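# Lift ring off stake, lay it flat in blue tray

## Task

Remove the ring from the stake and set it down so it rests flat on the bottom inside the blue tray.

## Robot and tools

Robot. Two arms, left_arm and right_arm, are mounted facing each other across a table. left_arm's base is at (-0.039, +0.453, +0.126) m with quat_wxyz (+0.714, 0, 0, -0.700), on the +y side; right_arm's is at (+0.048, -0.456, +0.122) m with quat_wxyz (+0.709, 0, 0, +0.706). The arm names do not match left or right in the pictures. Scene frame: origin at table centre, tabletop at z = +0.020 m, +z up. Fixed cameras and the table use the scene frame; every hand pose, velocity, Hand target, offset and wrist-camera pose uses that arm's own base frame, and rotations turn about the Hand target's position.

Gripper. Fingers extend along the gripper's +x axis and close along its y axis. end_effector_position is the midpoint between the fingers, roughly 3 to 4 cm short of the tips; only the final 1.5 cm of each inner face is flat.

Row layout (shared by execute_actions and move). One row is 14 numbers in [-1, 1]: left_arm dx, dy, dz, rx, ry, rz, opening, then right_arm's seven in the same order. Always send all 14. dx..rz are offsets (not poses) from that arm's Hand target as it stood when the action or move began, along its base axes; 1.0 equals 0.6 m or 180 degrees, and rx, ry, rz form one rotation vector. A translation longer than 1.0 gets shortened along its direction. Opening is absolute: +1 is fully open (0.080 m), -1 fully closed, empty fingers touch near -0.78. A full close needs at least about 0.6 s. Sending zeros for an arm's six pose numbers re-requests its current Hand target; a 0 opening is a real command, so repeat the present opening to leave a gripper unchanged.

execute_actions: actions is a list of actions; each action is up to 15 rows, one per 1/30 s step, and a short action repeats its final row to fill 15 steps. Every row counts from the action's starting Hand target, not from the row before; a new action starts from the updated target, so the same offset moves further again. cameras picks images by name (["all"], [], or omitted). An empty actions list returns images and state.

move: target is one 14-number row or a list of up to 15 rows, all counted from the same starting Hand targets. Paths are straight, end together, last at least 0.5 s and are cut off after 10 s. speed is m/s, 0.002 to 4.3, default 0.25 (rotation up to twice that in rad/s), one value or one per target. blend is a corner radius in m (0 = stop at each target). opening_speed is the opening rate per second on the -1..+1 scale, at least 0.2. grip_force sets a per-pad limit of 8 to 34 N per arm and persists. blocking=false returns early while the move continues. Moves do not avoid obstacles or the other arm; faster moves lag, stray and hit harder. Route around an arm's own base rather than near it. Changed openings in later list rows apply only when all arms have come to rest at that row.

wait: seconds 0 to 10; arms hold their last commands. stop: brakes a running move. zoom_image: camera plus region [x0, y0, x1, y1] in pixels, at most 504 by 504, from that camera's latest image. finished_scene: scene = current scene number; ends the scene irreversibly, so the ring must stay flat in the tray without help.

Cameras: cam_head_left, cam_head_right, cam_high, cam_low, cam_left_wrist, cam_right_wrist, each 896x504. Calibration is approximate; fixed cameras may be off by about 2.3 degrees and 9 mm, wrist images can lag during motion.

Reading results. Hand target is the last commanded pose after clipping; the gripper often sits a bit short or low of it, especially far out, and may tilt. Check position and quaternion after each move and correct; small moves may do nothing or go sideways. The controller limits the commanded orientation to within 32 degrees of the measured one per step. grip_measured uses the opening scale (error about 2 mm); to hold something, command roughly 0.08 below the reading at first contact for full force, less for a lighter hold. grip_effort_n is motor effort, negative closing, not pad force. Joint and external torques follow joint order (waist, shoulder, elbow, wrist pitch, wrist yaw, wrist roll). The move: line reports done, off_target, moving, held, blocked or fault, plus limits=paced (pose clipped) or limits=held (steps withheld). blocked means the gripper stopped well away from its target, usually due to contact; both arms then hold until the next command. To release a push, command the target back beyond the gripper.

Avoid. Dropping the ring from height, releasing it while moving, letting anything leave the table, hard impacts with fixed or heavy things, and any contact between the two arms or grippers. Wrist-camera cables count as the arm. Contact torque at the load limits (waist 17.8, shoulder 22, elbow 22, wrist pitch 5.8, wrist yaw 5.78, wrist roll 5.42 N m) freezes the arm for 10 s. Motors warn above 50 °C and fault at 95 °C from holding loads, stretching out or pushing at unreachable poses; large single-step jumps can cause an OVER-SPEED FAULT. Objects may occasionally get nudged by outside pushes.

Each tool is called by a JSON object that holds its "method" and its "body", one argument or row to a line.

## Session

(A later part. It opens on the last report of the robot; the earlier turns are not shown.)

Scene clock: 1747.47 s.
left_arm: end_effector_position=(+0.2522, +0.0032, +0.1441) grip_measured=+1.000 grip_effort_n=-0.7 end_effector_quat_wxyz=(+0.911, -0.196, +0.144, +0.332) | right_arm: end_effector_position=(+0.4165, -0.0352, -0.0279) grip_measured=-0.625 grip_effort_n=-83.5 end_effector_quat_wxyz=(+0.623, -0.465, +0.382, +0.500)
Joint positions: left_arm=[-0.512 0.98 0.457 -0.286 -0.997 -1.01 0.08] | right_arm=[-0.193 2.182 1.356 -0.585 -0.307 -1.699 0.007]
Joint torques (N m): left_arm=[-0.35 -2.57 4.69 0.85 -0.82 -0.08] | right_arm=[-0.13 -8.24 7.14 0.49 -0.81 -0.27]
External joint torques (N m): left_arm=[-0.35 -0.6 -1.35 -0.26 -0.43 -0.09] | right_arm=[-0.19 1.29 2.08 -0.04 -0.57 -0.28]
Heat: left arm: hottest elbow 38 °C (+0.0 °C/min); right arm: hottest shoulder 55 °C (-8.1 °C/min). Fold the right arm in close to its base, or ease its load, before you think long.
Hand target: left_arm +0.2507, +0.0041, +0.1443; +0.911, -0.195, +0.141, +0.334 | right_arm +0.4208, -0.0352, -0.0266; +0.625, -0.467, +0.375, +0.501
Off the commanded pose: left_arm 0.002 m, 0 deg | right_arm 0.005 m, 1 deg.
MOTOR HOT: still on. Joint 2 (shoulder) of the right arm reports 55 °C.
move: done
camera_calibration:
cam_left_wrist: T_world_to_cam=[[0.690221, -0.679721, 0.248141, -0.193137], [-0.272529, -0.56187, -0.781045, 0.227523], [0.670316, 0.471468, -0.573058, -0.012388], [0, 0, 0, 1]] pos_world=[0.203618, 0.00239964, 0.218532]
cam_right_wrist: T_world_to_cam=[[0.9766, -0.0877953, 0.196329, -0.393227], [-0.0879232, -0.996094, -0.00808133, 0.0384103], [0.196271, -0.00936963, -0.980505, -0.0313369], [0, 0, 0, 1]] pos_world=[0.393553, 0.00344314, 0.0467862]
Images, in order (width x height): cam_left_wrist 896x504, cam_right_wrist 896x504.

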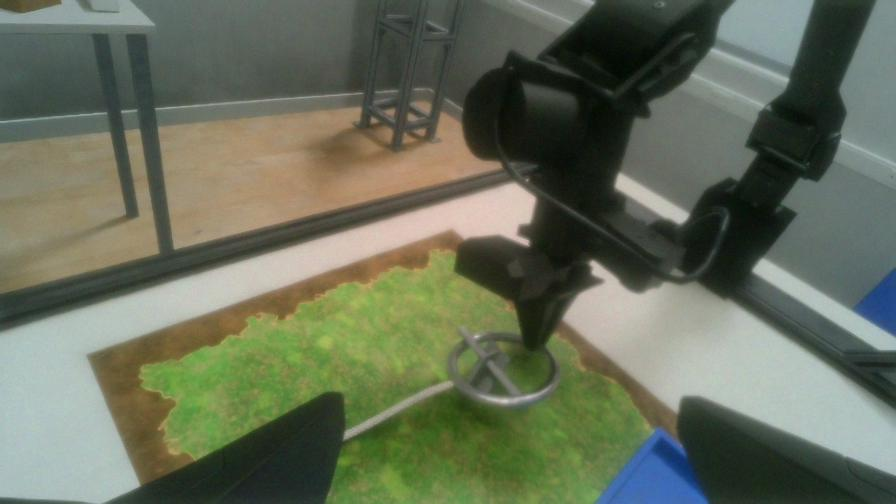

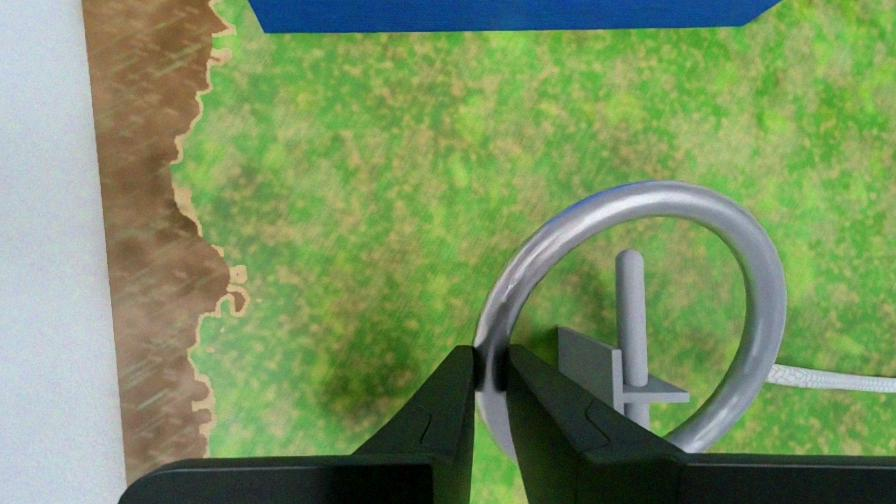

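{"method": "move", "body": {
  "target": [0,0,0,0,0,0,1.0,-0.0067,-0.044,0,0,0,0,-0.74],
  "speed": 0.05,
  "cameras": ["cam_left_wrist","cam_right_wrist"]
}}

{"method": "zoom_image", "body": {
  "camera": "cam_left_wrist",
  "region": [400, 280, 600, 440]
}}

Scene clock: 1780.77 s.
left_arm: end_effector_position=(+0.2522, +0.0032, +0.1441) grip_measured=+1.000 grip_effort_n=-0.7 end_effector_quat_wxyz=(+0.911, -0.196, +0.144, +0.332) | right_arm: end_effector_position=(+0.4138, -0.0620, -0.0261) grip_measured=-0.625 grip_effort_n=-83.5 end_effector_quat_wxyz=(+0.624, -0.466, +0.380, +0.499)
Joint positions: left_arm=[-0.512 0.98 0.457 -0.286 -0.997 -1.01 0.08] | right_arm=[-0.262 2.189 1.378 -0.615 -0.32 -1.769 0.007]
Joint torques (N m): left_arm=[-0.35 -2.62 4.73 0.84 -0.83 -0.07] | right_arm=[-0.02 -7.9 6.93 0.39 -0.68 -0.23]
External joint torques (N m): left_arm=[-0.34 -0.63 -1.32 -0.27 -0.45 -0.08] | right_arm=[-0.04 1.6 1.9 -0.1 -0.43 -0.24]
Heat: left arm: hottest elbow 38 °C (+0.0 °C/min); right arm: hottest shoulder 52 °C (-5.0 °C/min). Fold the right arm in close to its base, or ease its load, before you think long.
Hand target: left_arm +0.2507, +0.0041, +0.1443; +0.911, -0.195, +0.141, +0.334 | right_arm +0.4168, -0.0616, -0.0266; +0.625, -0.467, +0.375, +0.501
Off the commanded pose: left_arm 0.002 m, 0 deg | right_arm 0.003 m, 1 deg.
MOTOR HOT: still on. Joint 2 (shoulder) of the right arm reports 52 °C.
move: done
camera_calibration:
cam_left_wrist: T_world_to_cam=[[0.690221, -0.679721, 0.248141, -0.193137], [-0.272529, -0.56187, -0.781045, 0.227523], [0.670316, 0.471468, -0.573058, -0.012388], [0, 0, 0, 1]] pos_world=[0.203618, 0.00239964, 0.218532]
cam_right_wrist: T_world_to_cam=[[0.975351, -0.0887547, 0.202023, -0.392627], [-0.0886537, -0.996017, -0.00956664, 0.0118104], [0.202067, -0.00857922, -0.979334, -0.0315051], [0, 0, 0, 1]] pos_world=[0.390362, -0.0233544, 0.0485784]
Images, in order (width x height): cam_left_wrist 896x504, cam_right_wrist 896x504.

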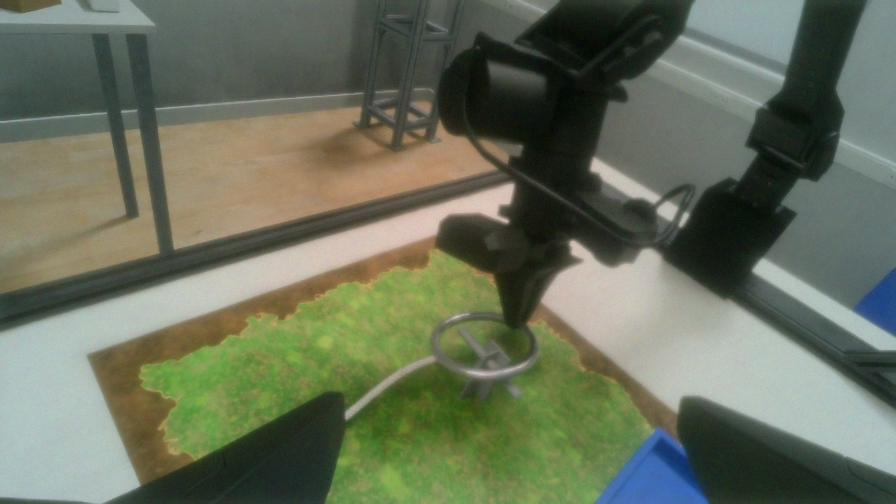

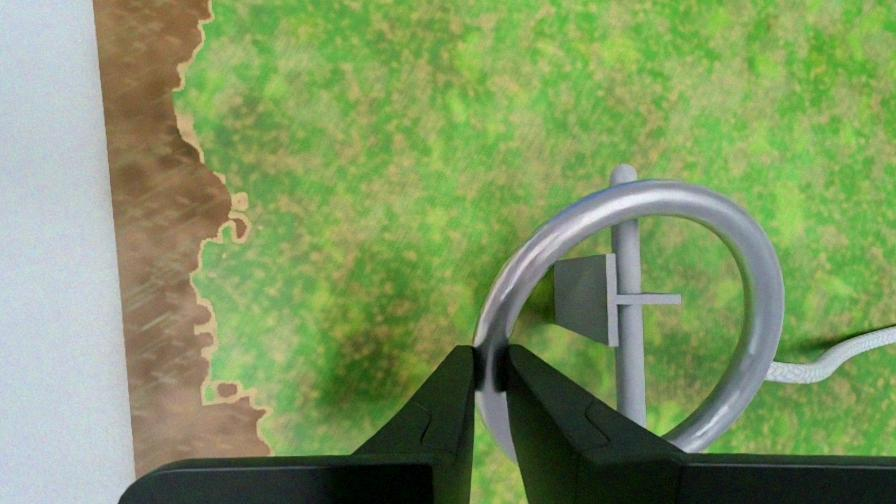

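Scaled by 2.520 from the camera's 896x504 image, which has a finer 1280x720 frame.

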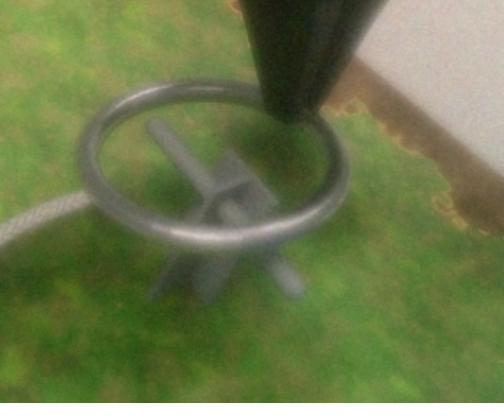

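{"method": "move", "body": {
  "target": [0,0,0,0,0,0,1.0,0.003,0,0.09,0,0,0,-0.74],
  "speed": 0.05,
  "cameras": ["cam_left_wrist","cam_right_wrist","cam_high"]
}}

{"method": "zoom_image", "body": {
  "camera": "cam_left_wrist",
  "region": [400, 260, 600, 420]
}}

Scene clock: 1794.83 s.
left_arm: end_effector_position=(+0.2522, +0.0032, +0.1441) grip_measured=+1.000 grip_effort_n=-0.2 end_effector_quat_wxyz=(+0.911, -0.196, +0.144, +0.332) | right_arm: end_effector_position=(+0.4135, -0.0619, +0.0170) grip_measured=-0.625 grip_effort_n=-83.5 end_effector_quat_wxyz=(+0.621, -0.458, +0.386, +0.506)
Joint positions: left_arm=[-0.512 0.98 0.457 -0.286 -0.997 -1.01 0.08] | right_arm=[-0.262 2.128 1.474 -0.798 -0.32 -1.769 0.007]
Joint torques (N m): left_arm=[-0.3 -2.57 4.71 0.83 -0.83 -0.1] | right_arm=[0.05 -11.06 7.26 0.33 -0.71 -0.21]
External joint torques (N m): left_arm=[-0.33 -0.55 -1.36 -0.28 -0.43 -0.11] | right_arm=[0.04 -1.42 1.77 -0.14 -0.45 -0.22]
Heat: left arm: hottest elbow 38 °C (+0.0 °C/min); right arm: hottest shoulder 50 °C (-5.0 °C/min). Fold the right arm in close to its base, or ease its load, before you think long.
Hand target: left_arm +0.2507, +0.0041, +0.1443; +0.911, -0.195, +0.141, +0.334 | right_arm +0.4187, -0.0616, +0.0275; +0.625, -0.467, +0.374, +0.501
Off the commanded pose: left_arm 0.002 m, 0 deg | right_arm 0.012 m, 2 deg.
MOTOR HOT: still on. Joint 2 (shoulder) of the right arm reports 50 °C.
move: off_target (right_arm)
camera_calibration:
cam_left_wrist: T_world_to_cam=[[0.690221, -0.679721, 0.248141, -0.193137], [-0.272529, -0.56187, -0.781045, 0.227523], [0.670316, 0.471468, -0.573058, -0.012388], [0, 0, 0, 1]] pos_world=[0.203618, 0.00239964, 0.218532]
cam_right_wrist: T_world_to_cam=[[0.980181, -0.0896512, 0.176657, -0.40264], [-0.0885658, -0.995971, -0.0140357, 0.0122603], [0.177203, -0.0018882, -0.984172, 0.0215539], [0, 0, 0, 1]] pos_world=[0.391926, -0.0238455, 0.0925137]
Images, in order (width x height): cam_high 896x504, cam_left_wrist 896x504, cam_right_wrist 896x504.

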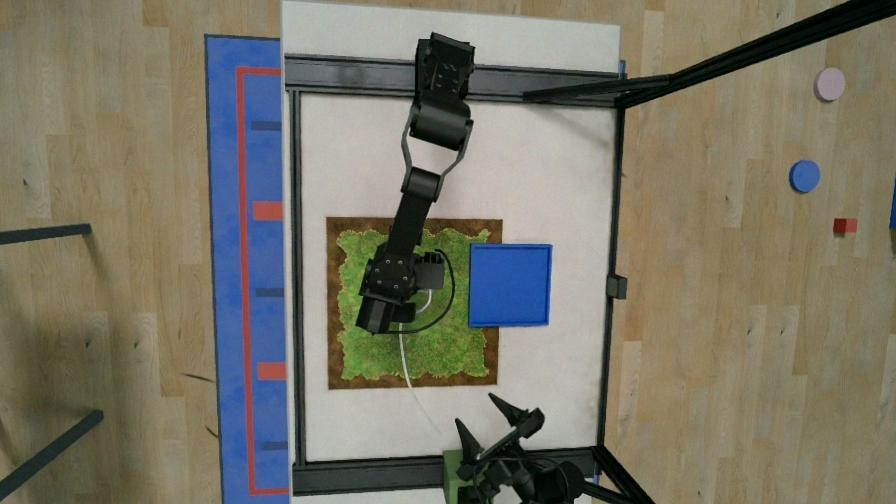

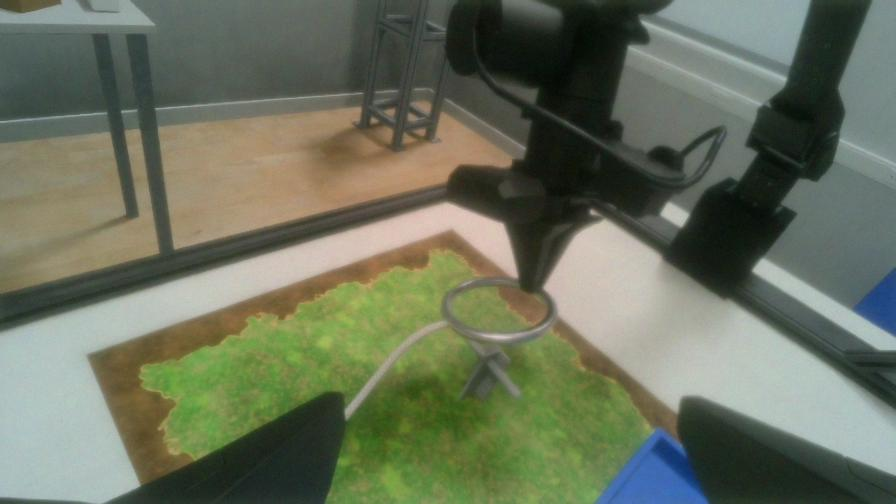

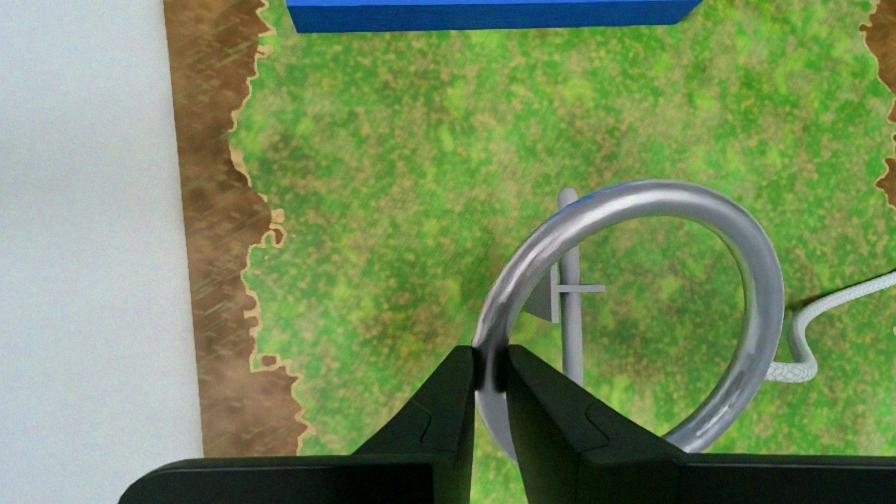

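Scaled by 2.520 from the camera's 896x504 image, which has a finer 1280x720 frame.

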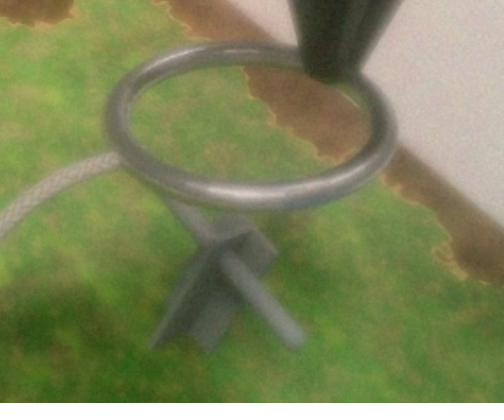

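{"method": "move", "body": {
  "target": [
    [0,0,0,0,0,0,1.0,0,0.0132,0.0342,-0.091,0,0,-0.74],
    [0,0,0,0,0,0,1.0,0,0.395,0.0342,-0.091,0,0,-0.74]
  ],
  "speed": [0.08,0.15],
  "blend": [0.02,0],
  "cameras": ["all"]
}}

Scene clock: 1866.93 s.
left_arm: end_effector_position=(+0.2522, +0.0032, +0.1441) grip_measured=+1.000 grip_effort_n=-1.2 end_effector_quat_wxyz=(+0.911, -0.196, +0.144, +0.332) | right_arm: end_effector_position=(+0.4156, +0.1740, +0.0484) grip_measured=-0.625 grip_effort_n=-83.5 end_effector_quat_wxyz=(+0.550, -0.551, +0.442, +0.446)
Joint positions: left_arm=[-0.512 0.98 0.457 -0.286 -0.997 -1.01 0.08] | right_arm=[0.425 2.146 1.653 -0.881 0.084 -1.16 0.007]
Joint torques (N m): left_arm=[-0.32 -2.6 4.66 0.84 -0.84 -0.08] | right_arm=[-0.1 -8.35 7.99 0.56 0.15 0.17]
External joint torques (N m): left_arm=[-0.31 -0.59 -1.43 -0.28 -0.46 -0.09] | right_arm=[-0.17 1.78 2.06 -0.09 0.15 0.16]
Heat: left arm: hottest elbow 38 °C (+0.0 °C/min); right arm: hottest shoulder 52 °C (+2.0 °C/min). Fold the right arm in close to its base, or ease its load, before you think long.
Hand target: left_arm +0.2507, +0.0041, +0.1443; +0.911, -0.195, +0.141, +0.334 | right_arm +0.4186, +0.1754, +0.0480; +0.552, -0.551, +0.442, +0.443
Off the commanded pose: left_arm 0.002 m, 0 deg | right_arm 0.003 m, 0 deg.
MOTOR HOT: still on. Joint 2 (shoulder) of the right arm reports 52 °C.
move: done
camera_calibration:
cam_left_wrist: T_world_to_cam=[[0.690221, -0.679721, 0.248141, -0.193137], [-0.272529, -0.56187, -0.781045, 0.227523], [0.670316, 0.471468, -0.573058, -0.012388], [0, 0, 0, 1]] pos_world=[0.203618, 0.00239964, 0.218532]
cam_right_wrist: T_world_to_cam=[[0.976048, -0.0148151, 0.217051, -0.402449], [-0.0733922, -0.961617, 0.264398, 0.222107], [0.204803, -0.273995, -0.939672, 0.0861661], [0, 0, 0, 1]] pos_world=[0.391464, 0.231229, 0.109595]

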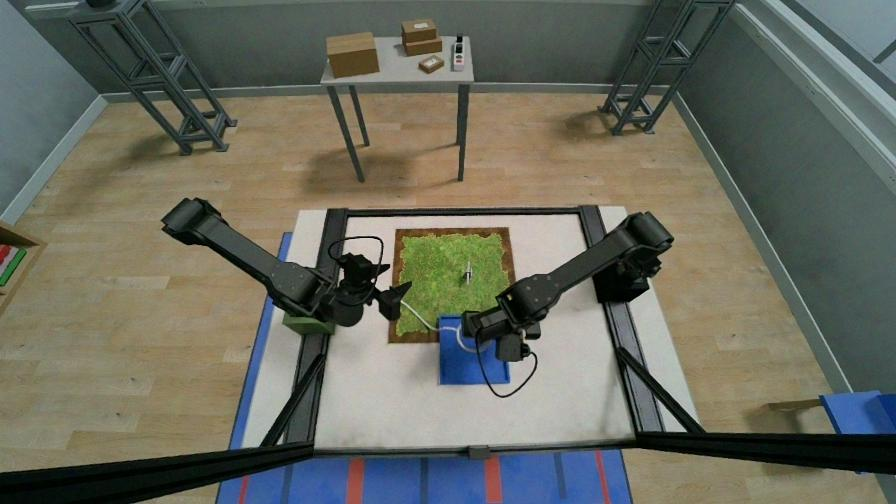

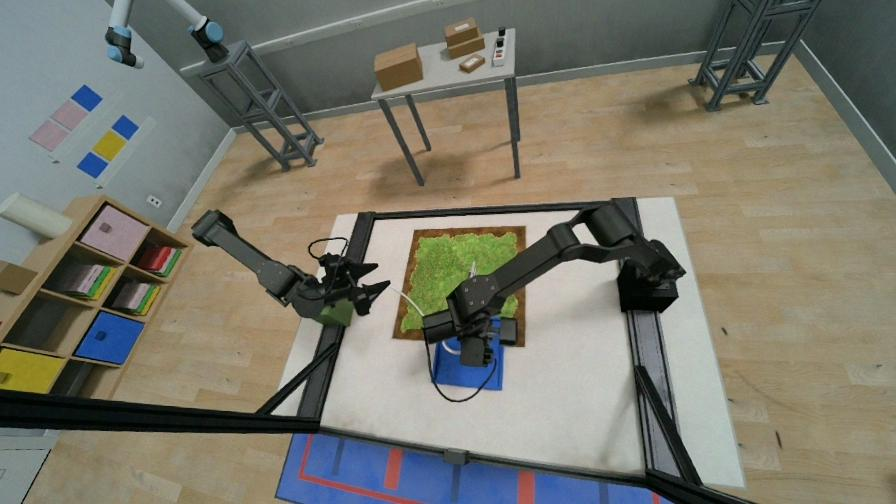

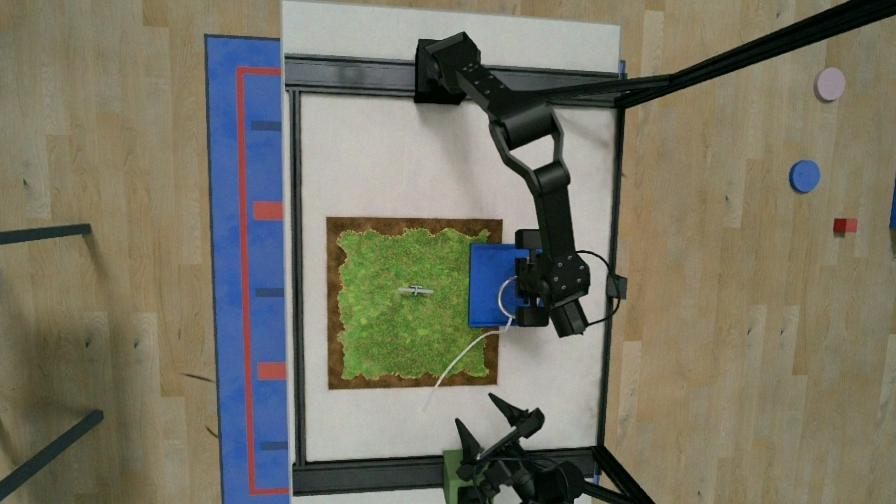

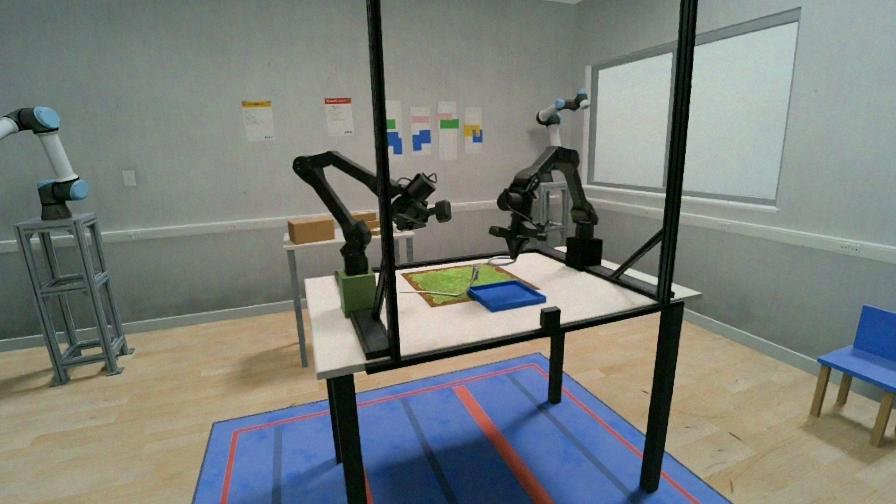

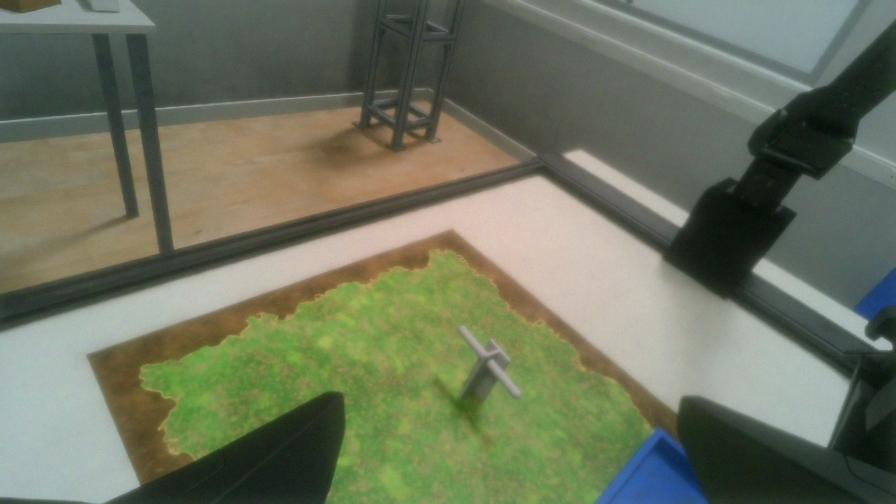

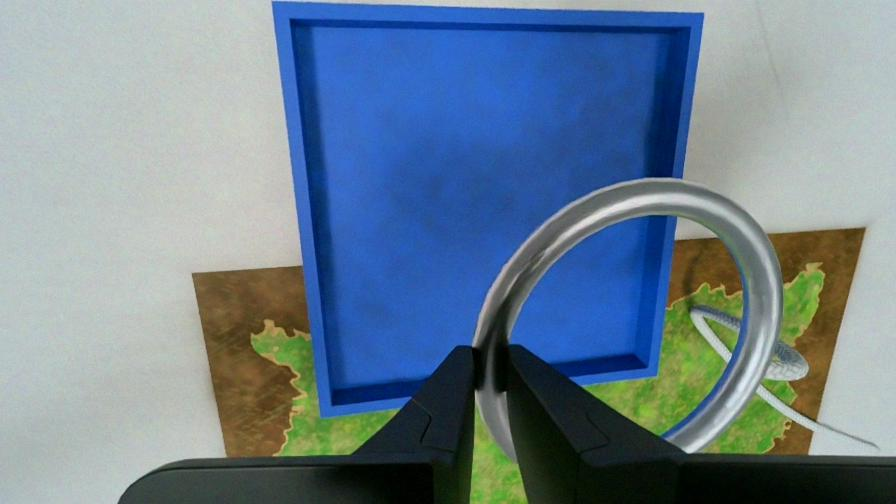

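{"method": "move", "body": {
  "target": [0,0,0,0,0,0,1.0,-0.006,0.0233,-0.172,0,0,0,-0.74],
  "speed": 0.1,
  "cameras": ["cam_low","cam_right_wrist"]
}}

{"method": "zoom_image", "body": {
  "camera": "cam_low",
  "region": [460, 230, 560, 320]
}}

Scene clock: 1906.77 s.
left_arm: end_effector_position=(+0.2522, +0.0032, +0.1441) grip_measured=+1.000 grip_effort_n=-1.2 end_effector_quat_wxyz=(+0.911, -0.196, +0.144, +0.332) | right_arm: end_effector_position=(+0.4164, +0.1903, -0.0510) grip_measured=-0.625 grip_effort_n=-83.5 end_effector_quat_wxyz=(+0.554, -0.552, +0.438, +0.445)
Joint positions: left_arm=[-0.512 0.98 0.457 -0.286 -0.997 -1.01 0.08] | right_arm=[0.458 2.321 1.518 -0.563 0.09 -1.127 0.007]
Joint torques (N m): left_arm=[-0.34 -2.58 4.74 0.84 -0.84 -0.07] | right_arm=[0.04 -9.04 5.15 0.86 0.21 0.17]
External joint torques (N m): left_arm=[-0.35 -0.57 -1.39 -0.29 -0.45 -0.09] | right_arm=[-0.03 1.4 -0.06 0.23 0.2 0.16]
Heat: left arm: hottest elbow 38 °C (+0.0 °C/min); right arm: hottest shoulder 49 °C (-2.0 °C/min). Fold the right arm in close to its base, or ease its load, before you think long.
Hand target: left_arm +0.2507, +0.0041, +0.1443; +0.911, -0.195, +0.141, +0.334 | right_arm +0.4151, +0.1894, -0.0551; +0.552, -0.551, +0.442, +0.443
Off the commanded pose: left_arm 0.002 m, 0 deg | right_arm 0.005 m, 1 deg.
MOTOR HOT: still on. Joint 2 (shoulder) of the right arm reports 49 °C.
move: done
camera_calibration:
cam_right_wrist: T_world_to_cam=[[0.9739, -0.015662, 0.226438, -0.379837], [-0.0754689, -0.963202, 0.257966, 0.264917], [0.214066, -0.268322, -0.939244, -0.00776099], [0, 0, 0, 1]] pos_world=[0.391577, 0.247137, 0.0103807]
Images, in order (width x height): cam_low 896x504, cam_right_wrist 896x504.

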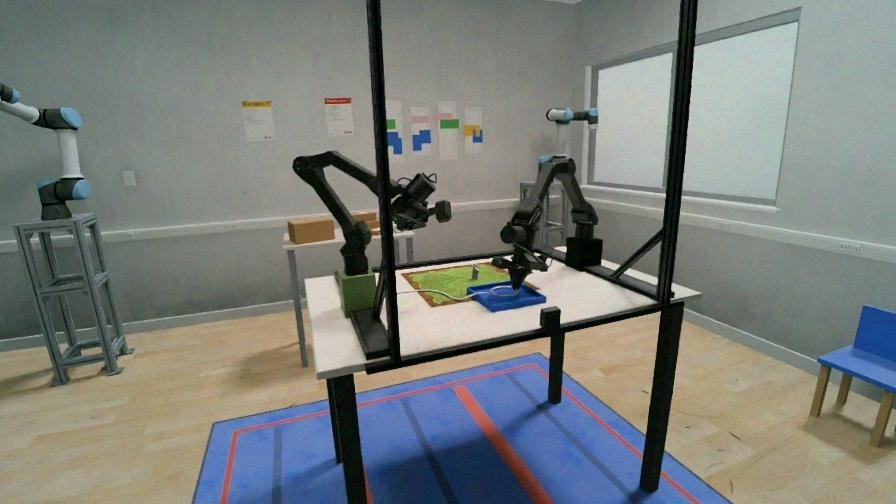

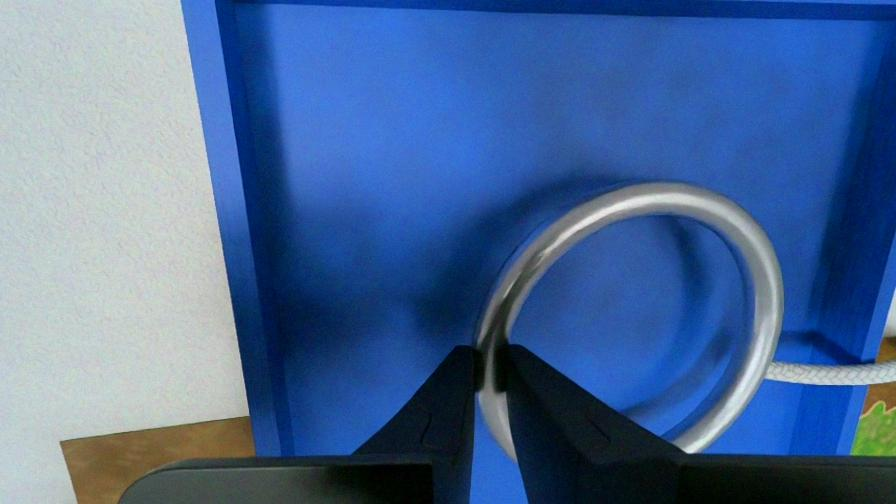

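Scaled by 5.040 from the camera's 896x504 image, which has a finer 1280x720 frame.

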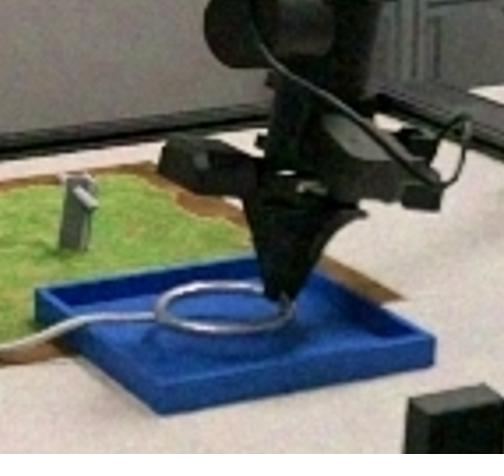

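{"method": "move", "body": {
  "target": [0,0,0,0,0,0,1.0,0,0,-0.0317,0,0,0,-0.74],
  "speed": 0.03,
  "cameras": ["cam_low","cam_right_wrist"]
}}

{"method": "zoom_image", "body": {
  "camera": "cam_low",
  "region": [460, 230, 560, 320]
}}

Scene clock: 1917.67 s.
left_arm: end_effector_position=(+0.2522, +0.0032, +0.1441) grip_measured=+1.000 grip_effort_n=-0.7 end_effector_quat_wxyz=(+0.911, -0.196, +0.144, +0.332) | right_arm: end_effector_position=(+0.4186, +0.1911, -0.0663) grip_measured=-0.625 grip_effort_n=-83.5 end_effector_quat_wxyz=(+0.556, -0.553, +0.435, +0.442)
Joint positions: left_arm=[-0.512 0.98 0.457 -0.286 -0.997 -1.01 0.08] | right_arm=[0.458 2.356 1.508 -0.509 0.092 -1.127 0.007]
Joint torques (N m): left_arm=[-0.37 -2.56 4.72 0.84 -0.82 -0.07] | right_arm=[0.1 -8.33 4.64 0.91 0.14 0.17]
External joint torques (N m): left_arm=[-0.37 -0.56 -1.37 -0.28 -0.42 -0.08] | right_arm=[0.22 2.24 -0.51 0.24 0.12 0.16]
Heat: left arm: hottest elbow 38 °C (+0.0 °C/min); right arm: hottest shoulder 50 °C (-1.0 °C/min). Fold the right arm in close to its base, or ease its load, before you think long.
Hand target: left_arm +0.2507, +0.0041, +0.1443; +0.911, -0.195, +0.141, +0.334 | right_arm +0.4152, +0.1894, -0.0742; +0.552, -0.552, +0.442, +0.443
Off the commanded pose: left_arm 0.002 m, 0 deg | right_arm 0.009 m, 1 deg.
MOTOR HOT: still on. Joint 2 (shoulder) of the right arm reports 50 °C.
move: off_target (right_arm)
camera_calibration:
cam_right_wrist: T_world_to_cam=[[0.97182, -0.0165466, 0.235141, -0.376923], [-0.0780963, -0.963797, 0.254945, 0.270865], [0.22241, -0.266124, -0.937929, -0.0262347], [0, 0, 0, 1]] pos_world=[0.39329, 0.247841, -0.00503175]
Images, in order (width x height): cam_low 896x504, cam_right_wrist 896x504.

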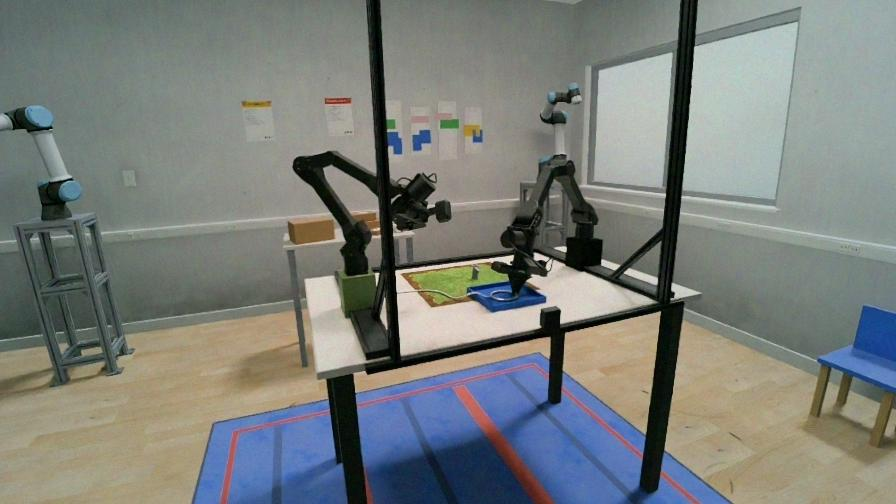

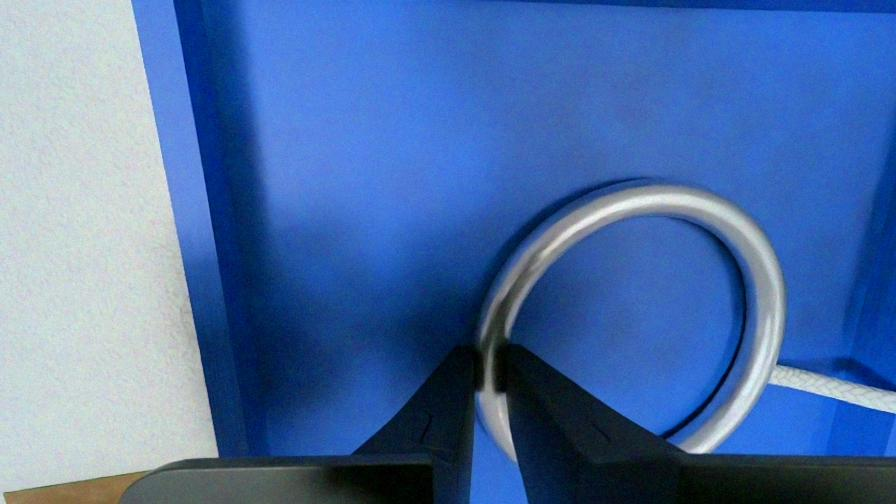

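Scaled by 5.040 from the camera's 896x504 image, which has a finer 1280x720 frame.

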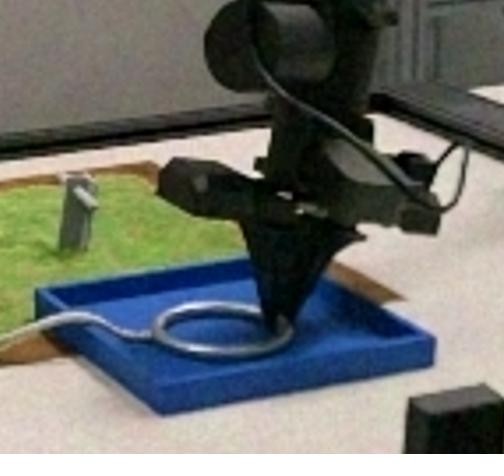

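{"method": "move", "body": {
  "target": [0,0,0,0,0,0,1.0,-0.002,0,-0.0133,0,0,0,-0.74],
  "speed": 0.03,
  "cameras": ["cam_low","cam_right_wrist"]
}}

{"method": "zoom_image", "body": {
  "camera": "cam_low",
  "region": [460, 230, 560, 320]
}}

Scene clock: 1928.97 s.
left_arm: end_effector_position=(+0.2522, +0.0032, +0.1441) grip_measured=+1.000 grip_effort_n=-1.2 end_effector_quat_wxyz=(+0.911, -0.196, +0.144, +0.332) | right_arm: end_effector_position=(+0.4207, +0.1920, -0.0680) grip_measured=-0.625 grip_effort_n=-83.5 end_effector_quat_wxyz=(+0.561, -0.554, +0.430, +0.439)
Joint positions: left_arm=[-0.512 0.98 0.457 -0.286 -0.997 -1.01 0.08] | right_arm=[0.459 2.358 1.501 -0.485 0.094 -1.126 0.007]
Joint torques (N m): left_arm=[-0.24 -2.61 4.75 0.83 -0.83 -0.08] | right_arm=[0.14 -7.05 4.02 1.05 0.07 0.18]
External joint torques (N m): left_arm=[-0.24 -0.62 -1.35 -0.3 -0.44 -0.1] | right_arm=[0.12 3.53 -1.12 0.36 0.06 0.16]
Heat: left arm: hottest elbow 38 °C (+0.0 °C/min); right arm: hottest shoulder 50 °C (-1.0 °C/min). Fold the right arm in close to its base, or ease its load, before you think long.
Hand target: left_arm +0.2507, +0.0041, +0.1443; +0.911, -0.195, +0.141, +0.334 | right_arm +0.4139, +0.1893, -0.0822; +0.552, -0.551, +0.442, +0.443
Off the commanded pose: left_arm 0.002 m, 0 deg | right_arm 0.016 m, 2 deg.
MOTOR HOT: still on. Joint 2 (shoulder) of the right arm reports 50 °C.
move: off_target (right_arm)
camera_calibration:
cam_right_wrist: T_world_to_cam=[[0.968459, -0.0188911, 0.248454, -0.375696], [-0.0826984, -0.964971, 0.248982, 0.274053], [0.235048, -0.261676, -0.936097, -0.0340349], [0, 0, 0, 1]] pos_world=[0.39451, 0.248449, -0.00675099]
Images, in order (width x height): cam_low 896x504, cam_right_wrist 896x504.

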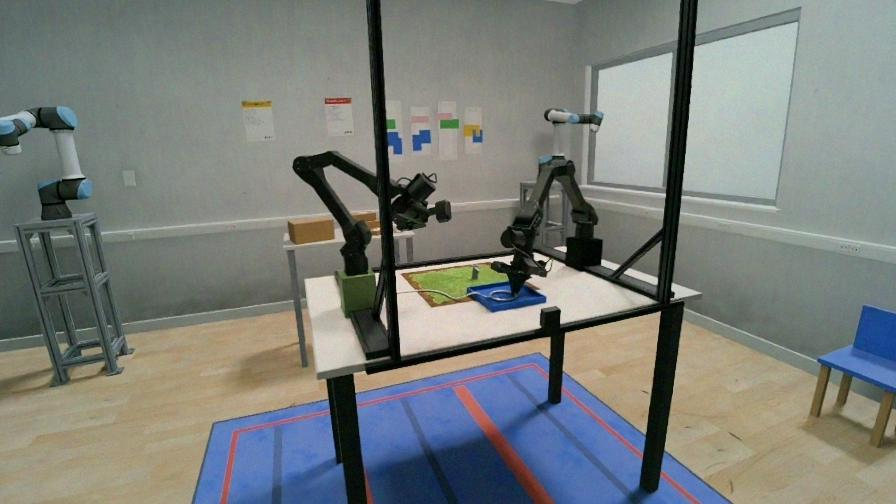

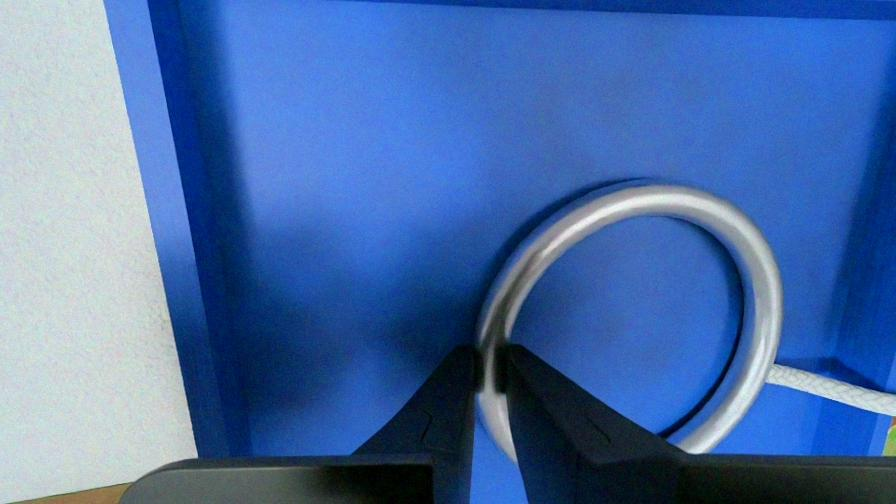

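Scaled by 5.040 from the camera's 896x504 image, which has a finer 1280x720 frame.

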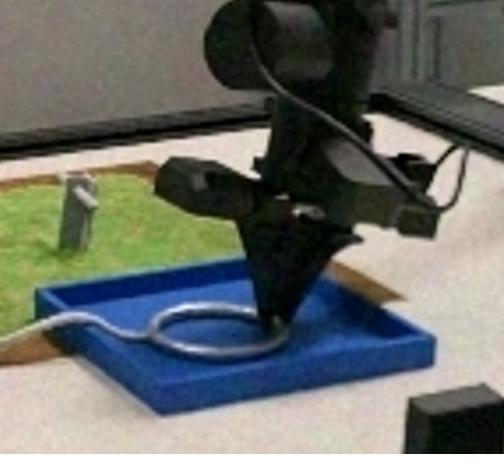

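{"method": "move", "body": {
  "target": [0,0,0,0,0,0,1.0,0.0093,0.0033,0.0167,0,0,0,-0.74],
  "speed": 0.03,
  "cameras": ["cam_right_wrist"]
}}

Scene clock: 1945.77 s.
left_arm: end_effector_position=(+0.2522, +0.0032, +0.1441) grip_measured=+1.000 grip_effort_n=-0.7 end_effector_quat_wxyz=(+0.911, -0.196, +0.144, +0.332) | right_arm: end_effector_position=(+0.4202, +0.1917, -0.0665) grip_measured=-0.625 grip_effort_n=-83.5 end_effector_quat_wxyz=(+0.555, -0.553, +0.437, +0.442)
Joint positions: left_arm=[-0.512 0.98 0.457 -0.286 -0.997 -1.01 0.08] | right_arm=[0.459 2.364 1.524 -0.521 0.094 -1.126 0.007]
Joint torques (N m): left_arm=[-0.33 -2.59 4.75 0.82 -0.81 -0.08] | right_arm=[0 -8.16 6.31 0.37 0.06 0.13]
External joint torques (N m): left_arm=[-0.34 -0.6 -1.28 -0.28 -0.42 -0.09] | right_arm=[0.07 2.35 1.22 -0.28 0.04 0.12]
Heat: left arm: hottest elbow 38 °C (+0.0 °C/min); right arm: hottest shoulder 47 °C (-3.0 °C/min).
Hand target: left_arm +0.2507, +0.0041, +0.1443; +0.911, -0.195, +0.141, +0.334 | right_arm +0.4195, +0.1913, -0.0721; +0.552, -0.551, +0.442, +0.443
Off the commanded pose: left_arm 0.002 m, 0 deg | right_arm 0.006 m, 1 deg.
MOTOR HOT: cleared for the motors of the right arm.
move: done
camera_calibration:
cam_right_wrist: T_world_to_cam=[[0.972568, -0.0168834, 0.232006, -0.378886], [-0.0783853, -0.962819, 0.258525, 0.271869], [0.219015, -0.269619, -0.93773, -0.0245758], [0, 0, 0, 1]] pos_world=[0.395185, 0.248737, -0.00542654]
Images, in order (width x height): cam_right_wrist 896x504.

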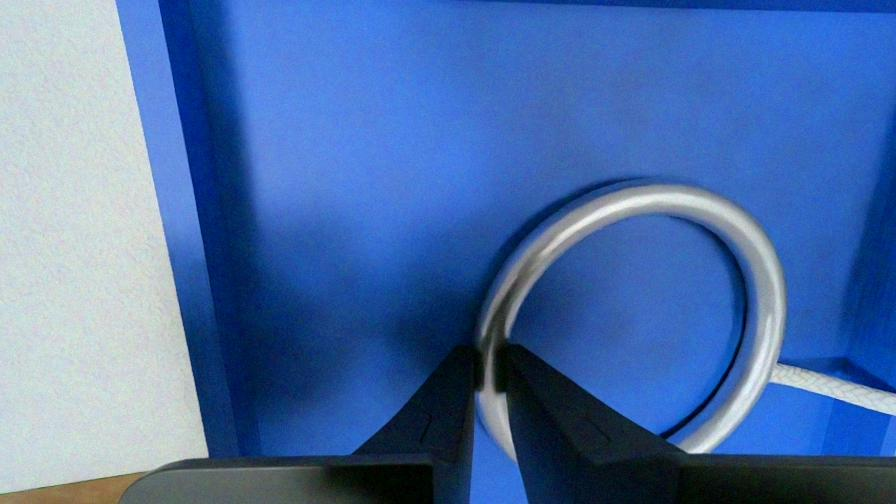

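{"method": "move", "body": {
  "target": [0,0,0,0,0,0,1.0,0,0,0,0,0,0,-0.40],
  "speed": 0.03,
  "opening_speed": 0.4,
  "cameras": ["cam_right_wrist","cam_low"]
}}

{"method": "zoom_image", "body": {
  "camera": "cam_low",
  "region": [460, 230, 560, 320]
}}

Scene clock: 1955.97 s.
left_arm: end_effector_position=(+0.2522, +0.0032, +0.1441) grip_measured=+1.000 grip_effort_n=-1.2 end_effector_quat_wxyz=(+0.911, -0.196, +0.144, +0.332) | right_arm: end_effector_position=(+0.4197, +0.1915, -0.0671) grip_measured=-0.405 grip_effort_n=18.4 end_effector_quat_wxyz=(+0.554, -0.553, +0.438, +0.443)
Joint positions: left_arm=[-0.512 0.98 0.457 -0.286 -0.997 -1.01 0.08] | right_arm=[0.459 2.365 1.524 -0.523 0.094 -1.126 0.017]
Joint torques (N m): left_arm=[-0.37 -2.58 4.76 0.83 -0.82 -0.07] | right_arm=[0 -8.28 6.33 0.48 0.06 0.13]
External joint torques (N m): left_arm=[-0.38 -0.59 -1.27 -0.27 -0.43 -0.09] | right_arm=[0 2.44 1.16 -0.17 0.04 0.12]
Heat: left arm: hottest elbow 38 °C (+0.0 °C/min); right arm: hottest shoulder 46 °C (-3.0 °C/min).
Hand target: left_arm +0.2507, +0.0041, +0.1443; +0.911, -0.195, +0.141, +0.334 | right_arm +0.4194, +0.1913, -0.0723; +0.552, -0.551, +0.442, +0.443
Off the commanded pose: left_arm 0.002 m, 0 deg | right_arm 0.005 m, 1 deg.
move: done
camera_calibration:
cam_right_wrist: T_world_to_cam=[[0.97313, -0.0166278, 0.229656, -0.378755], [-0.0777671, -0.962516, 0.259836, 0.271493], [0.216727, -0.270714, -0.937946, -0.0239487], [0, 0, 0, 1]] pos_world=[0.394882, 0.248536, -0.00602302]
Images, in order (width x height): cam_low 896x504, cam_right_wrist 896x504.

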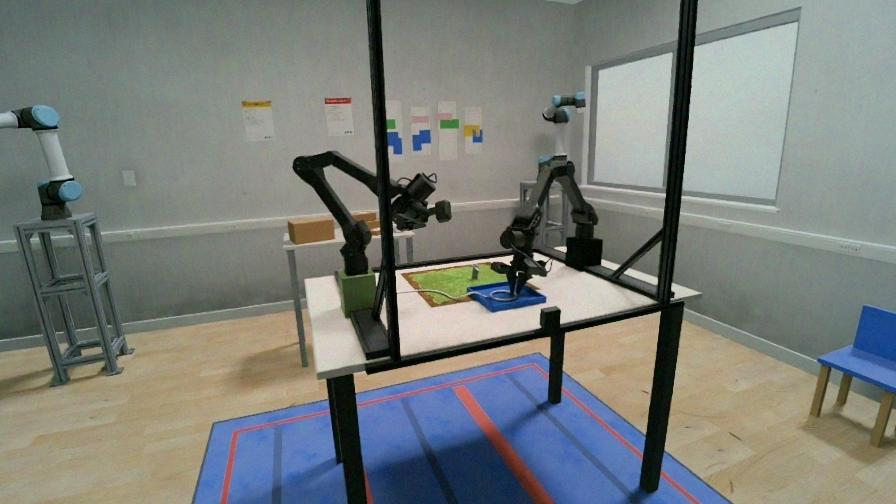

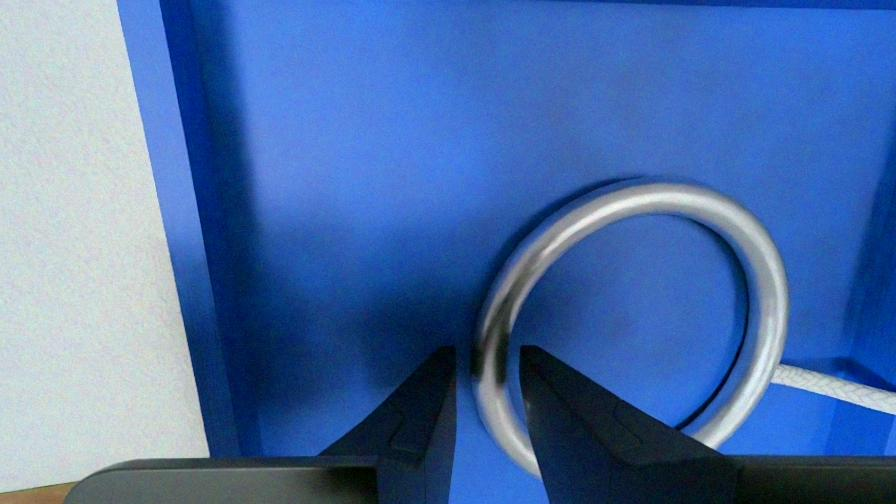

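Scaled by 5.040 from the camera's 896x504 image, which has a finer 1280x720 frame.

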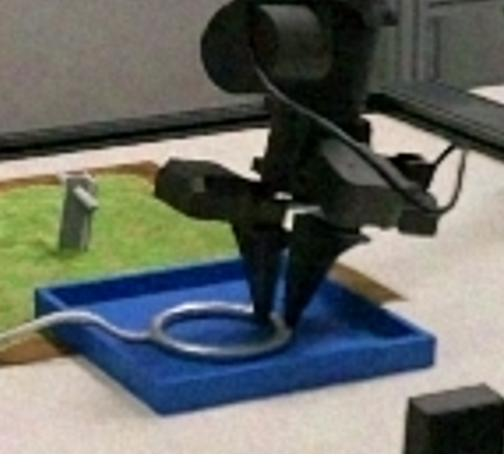

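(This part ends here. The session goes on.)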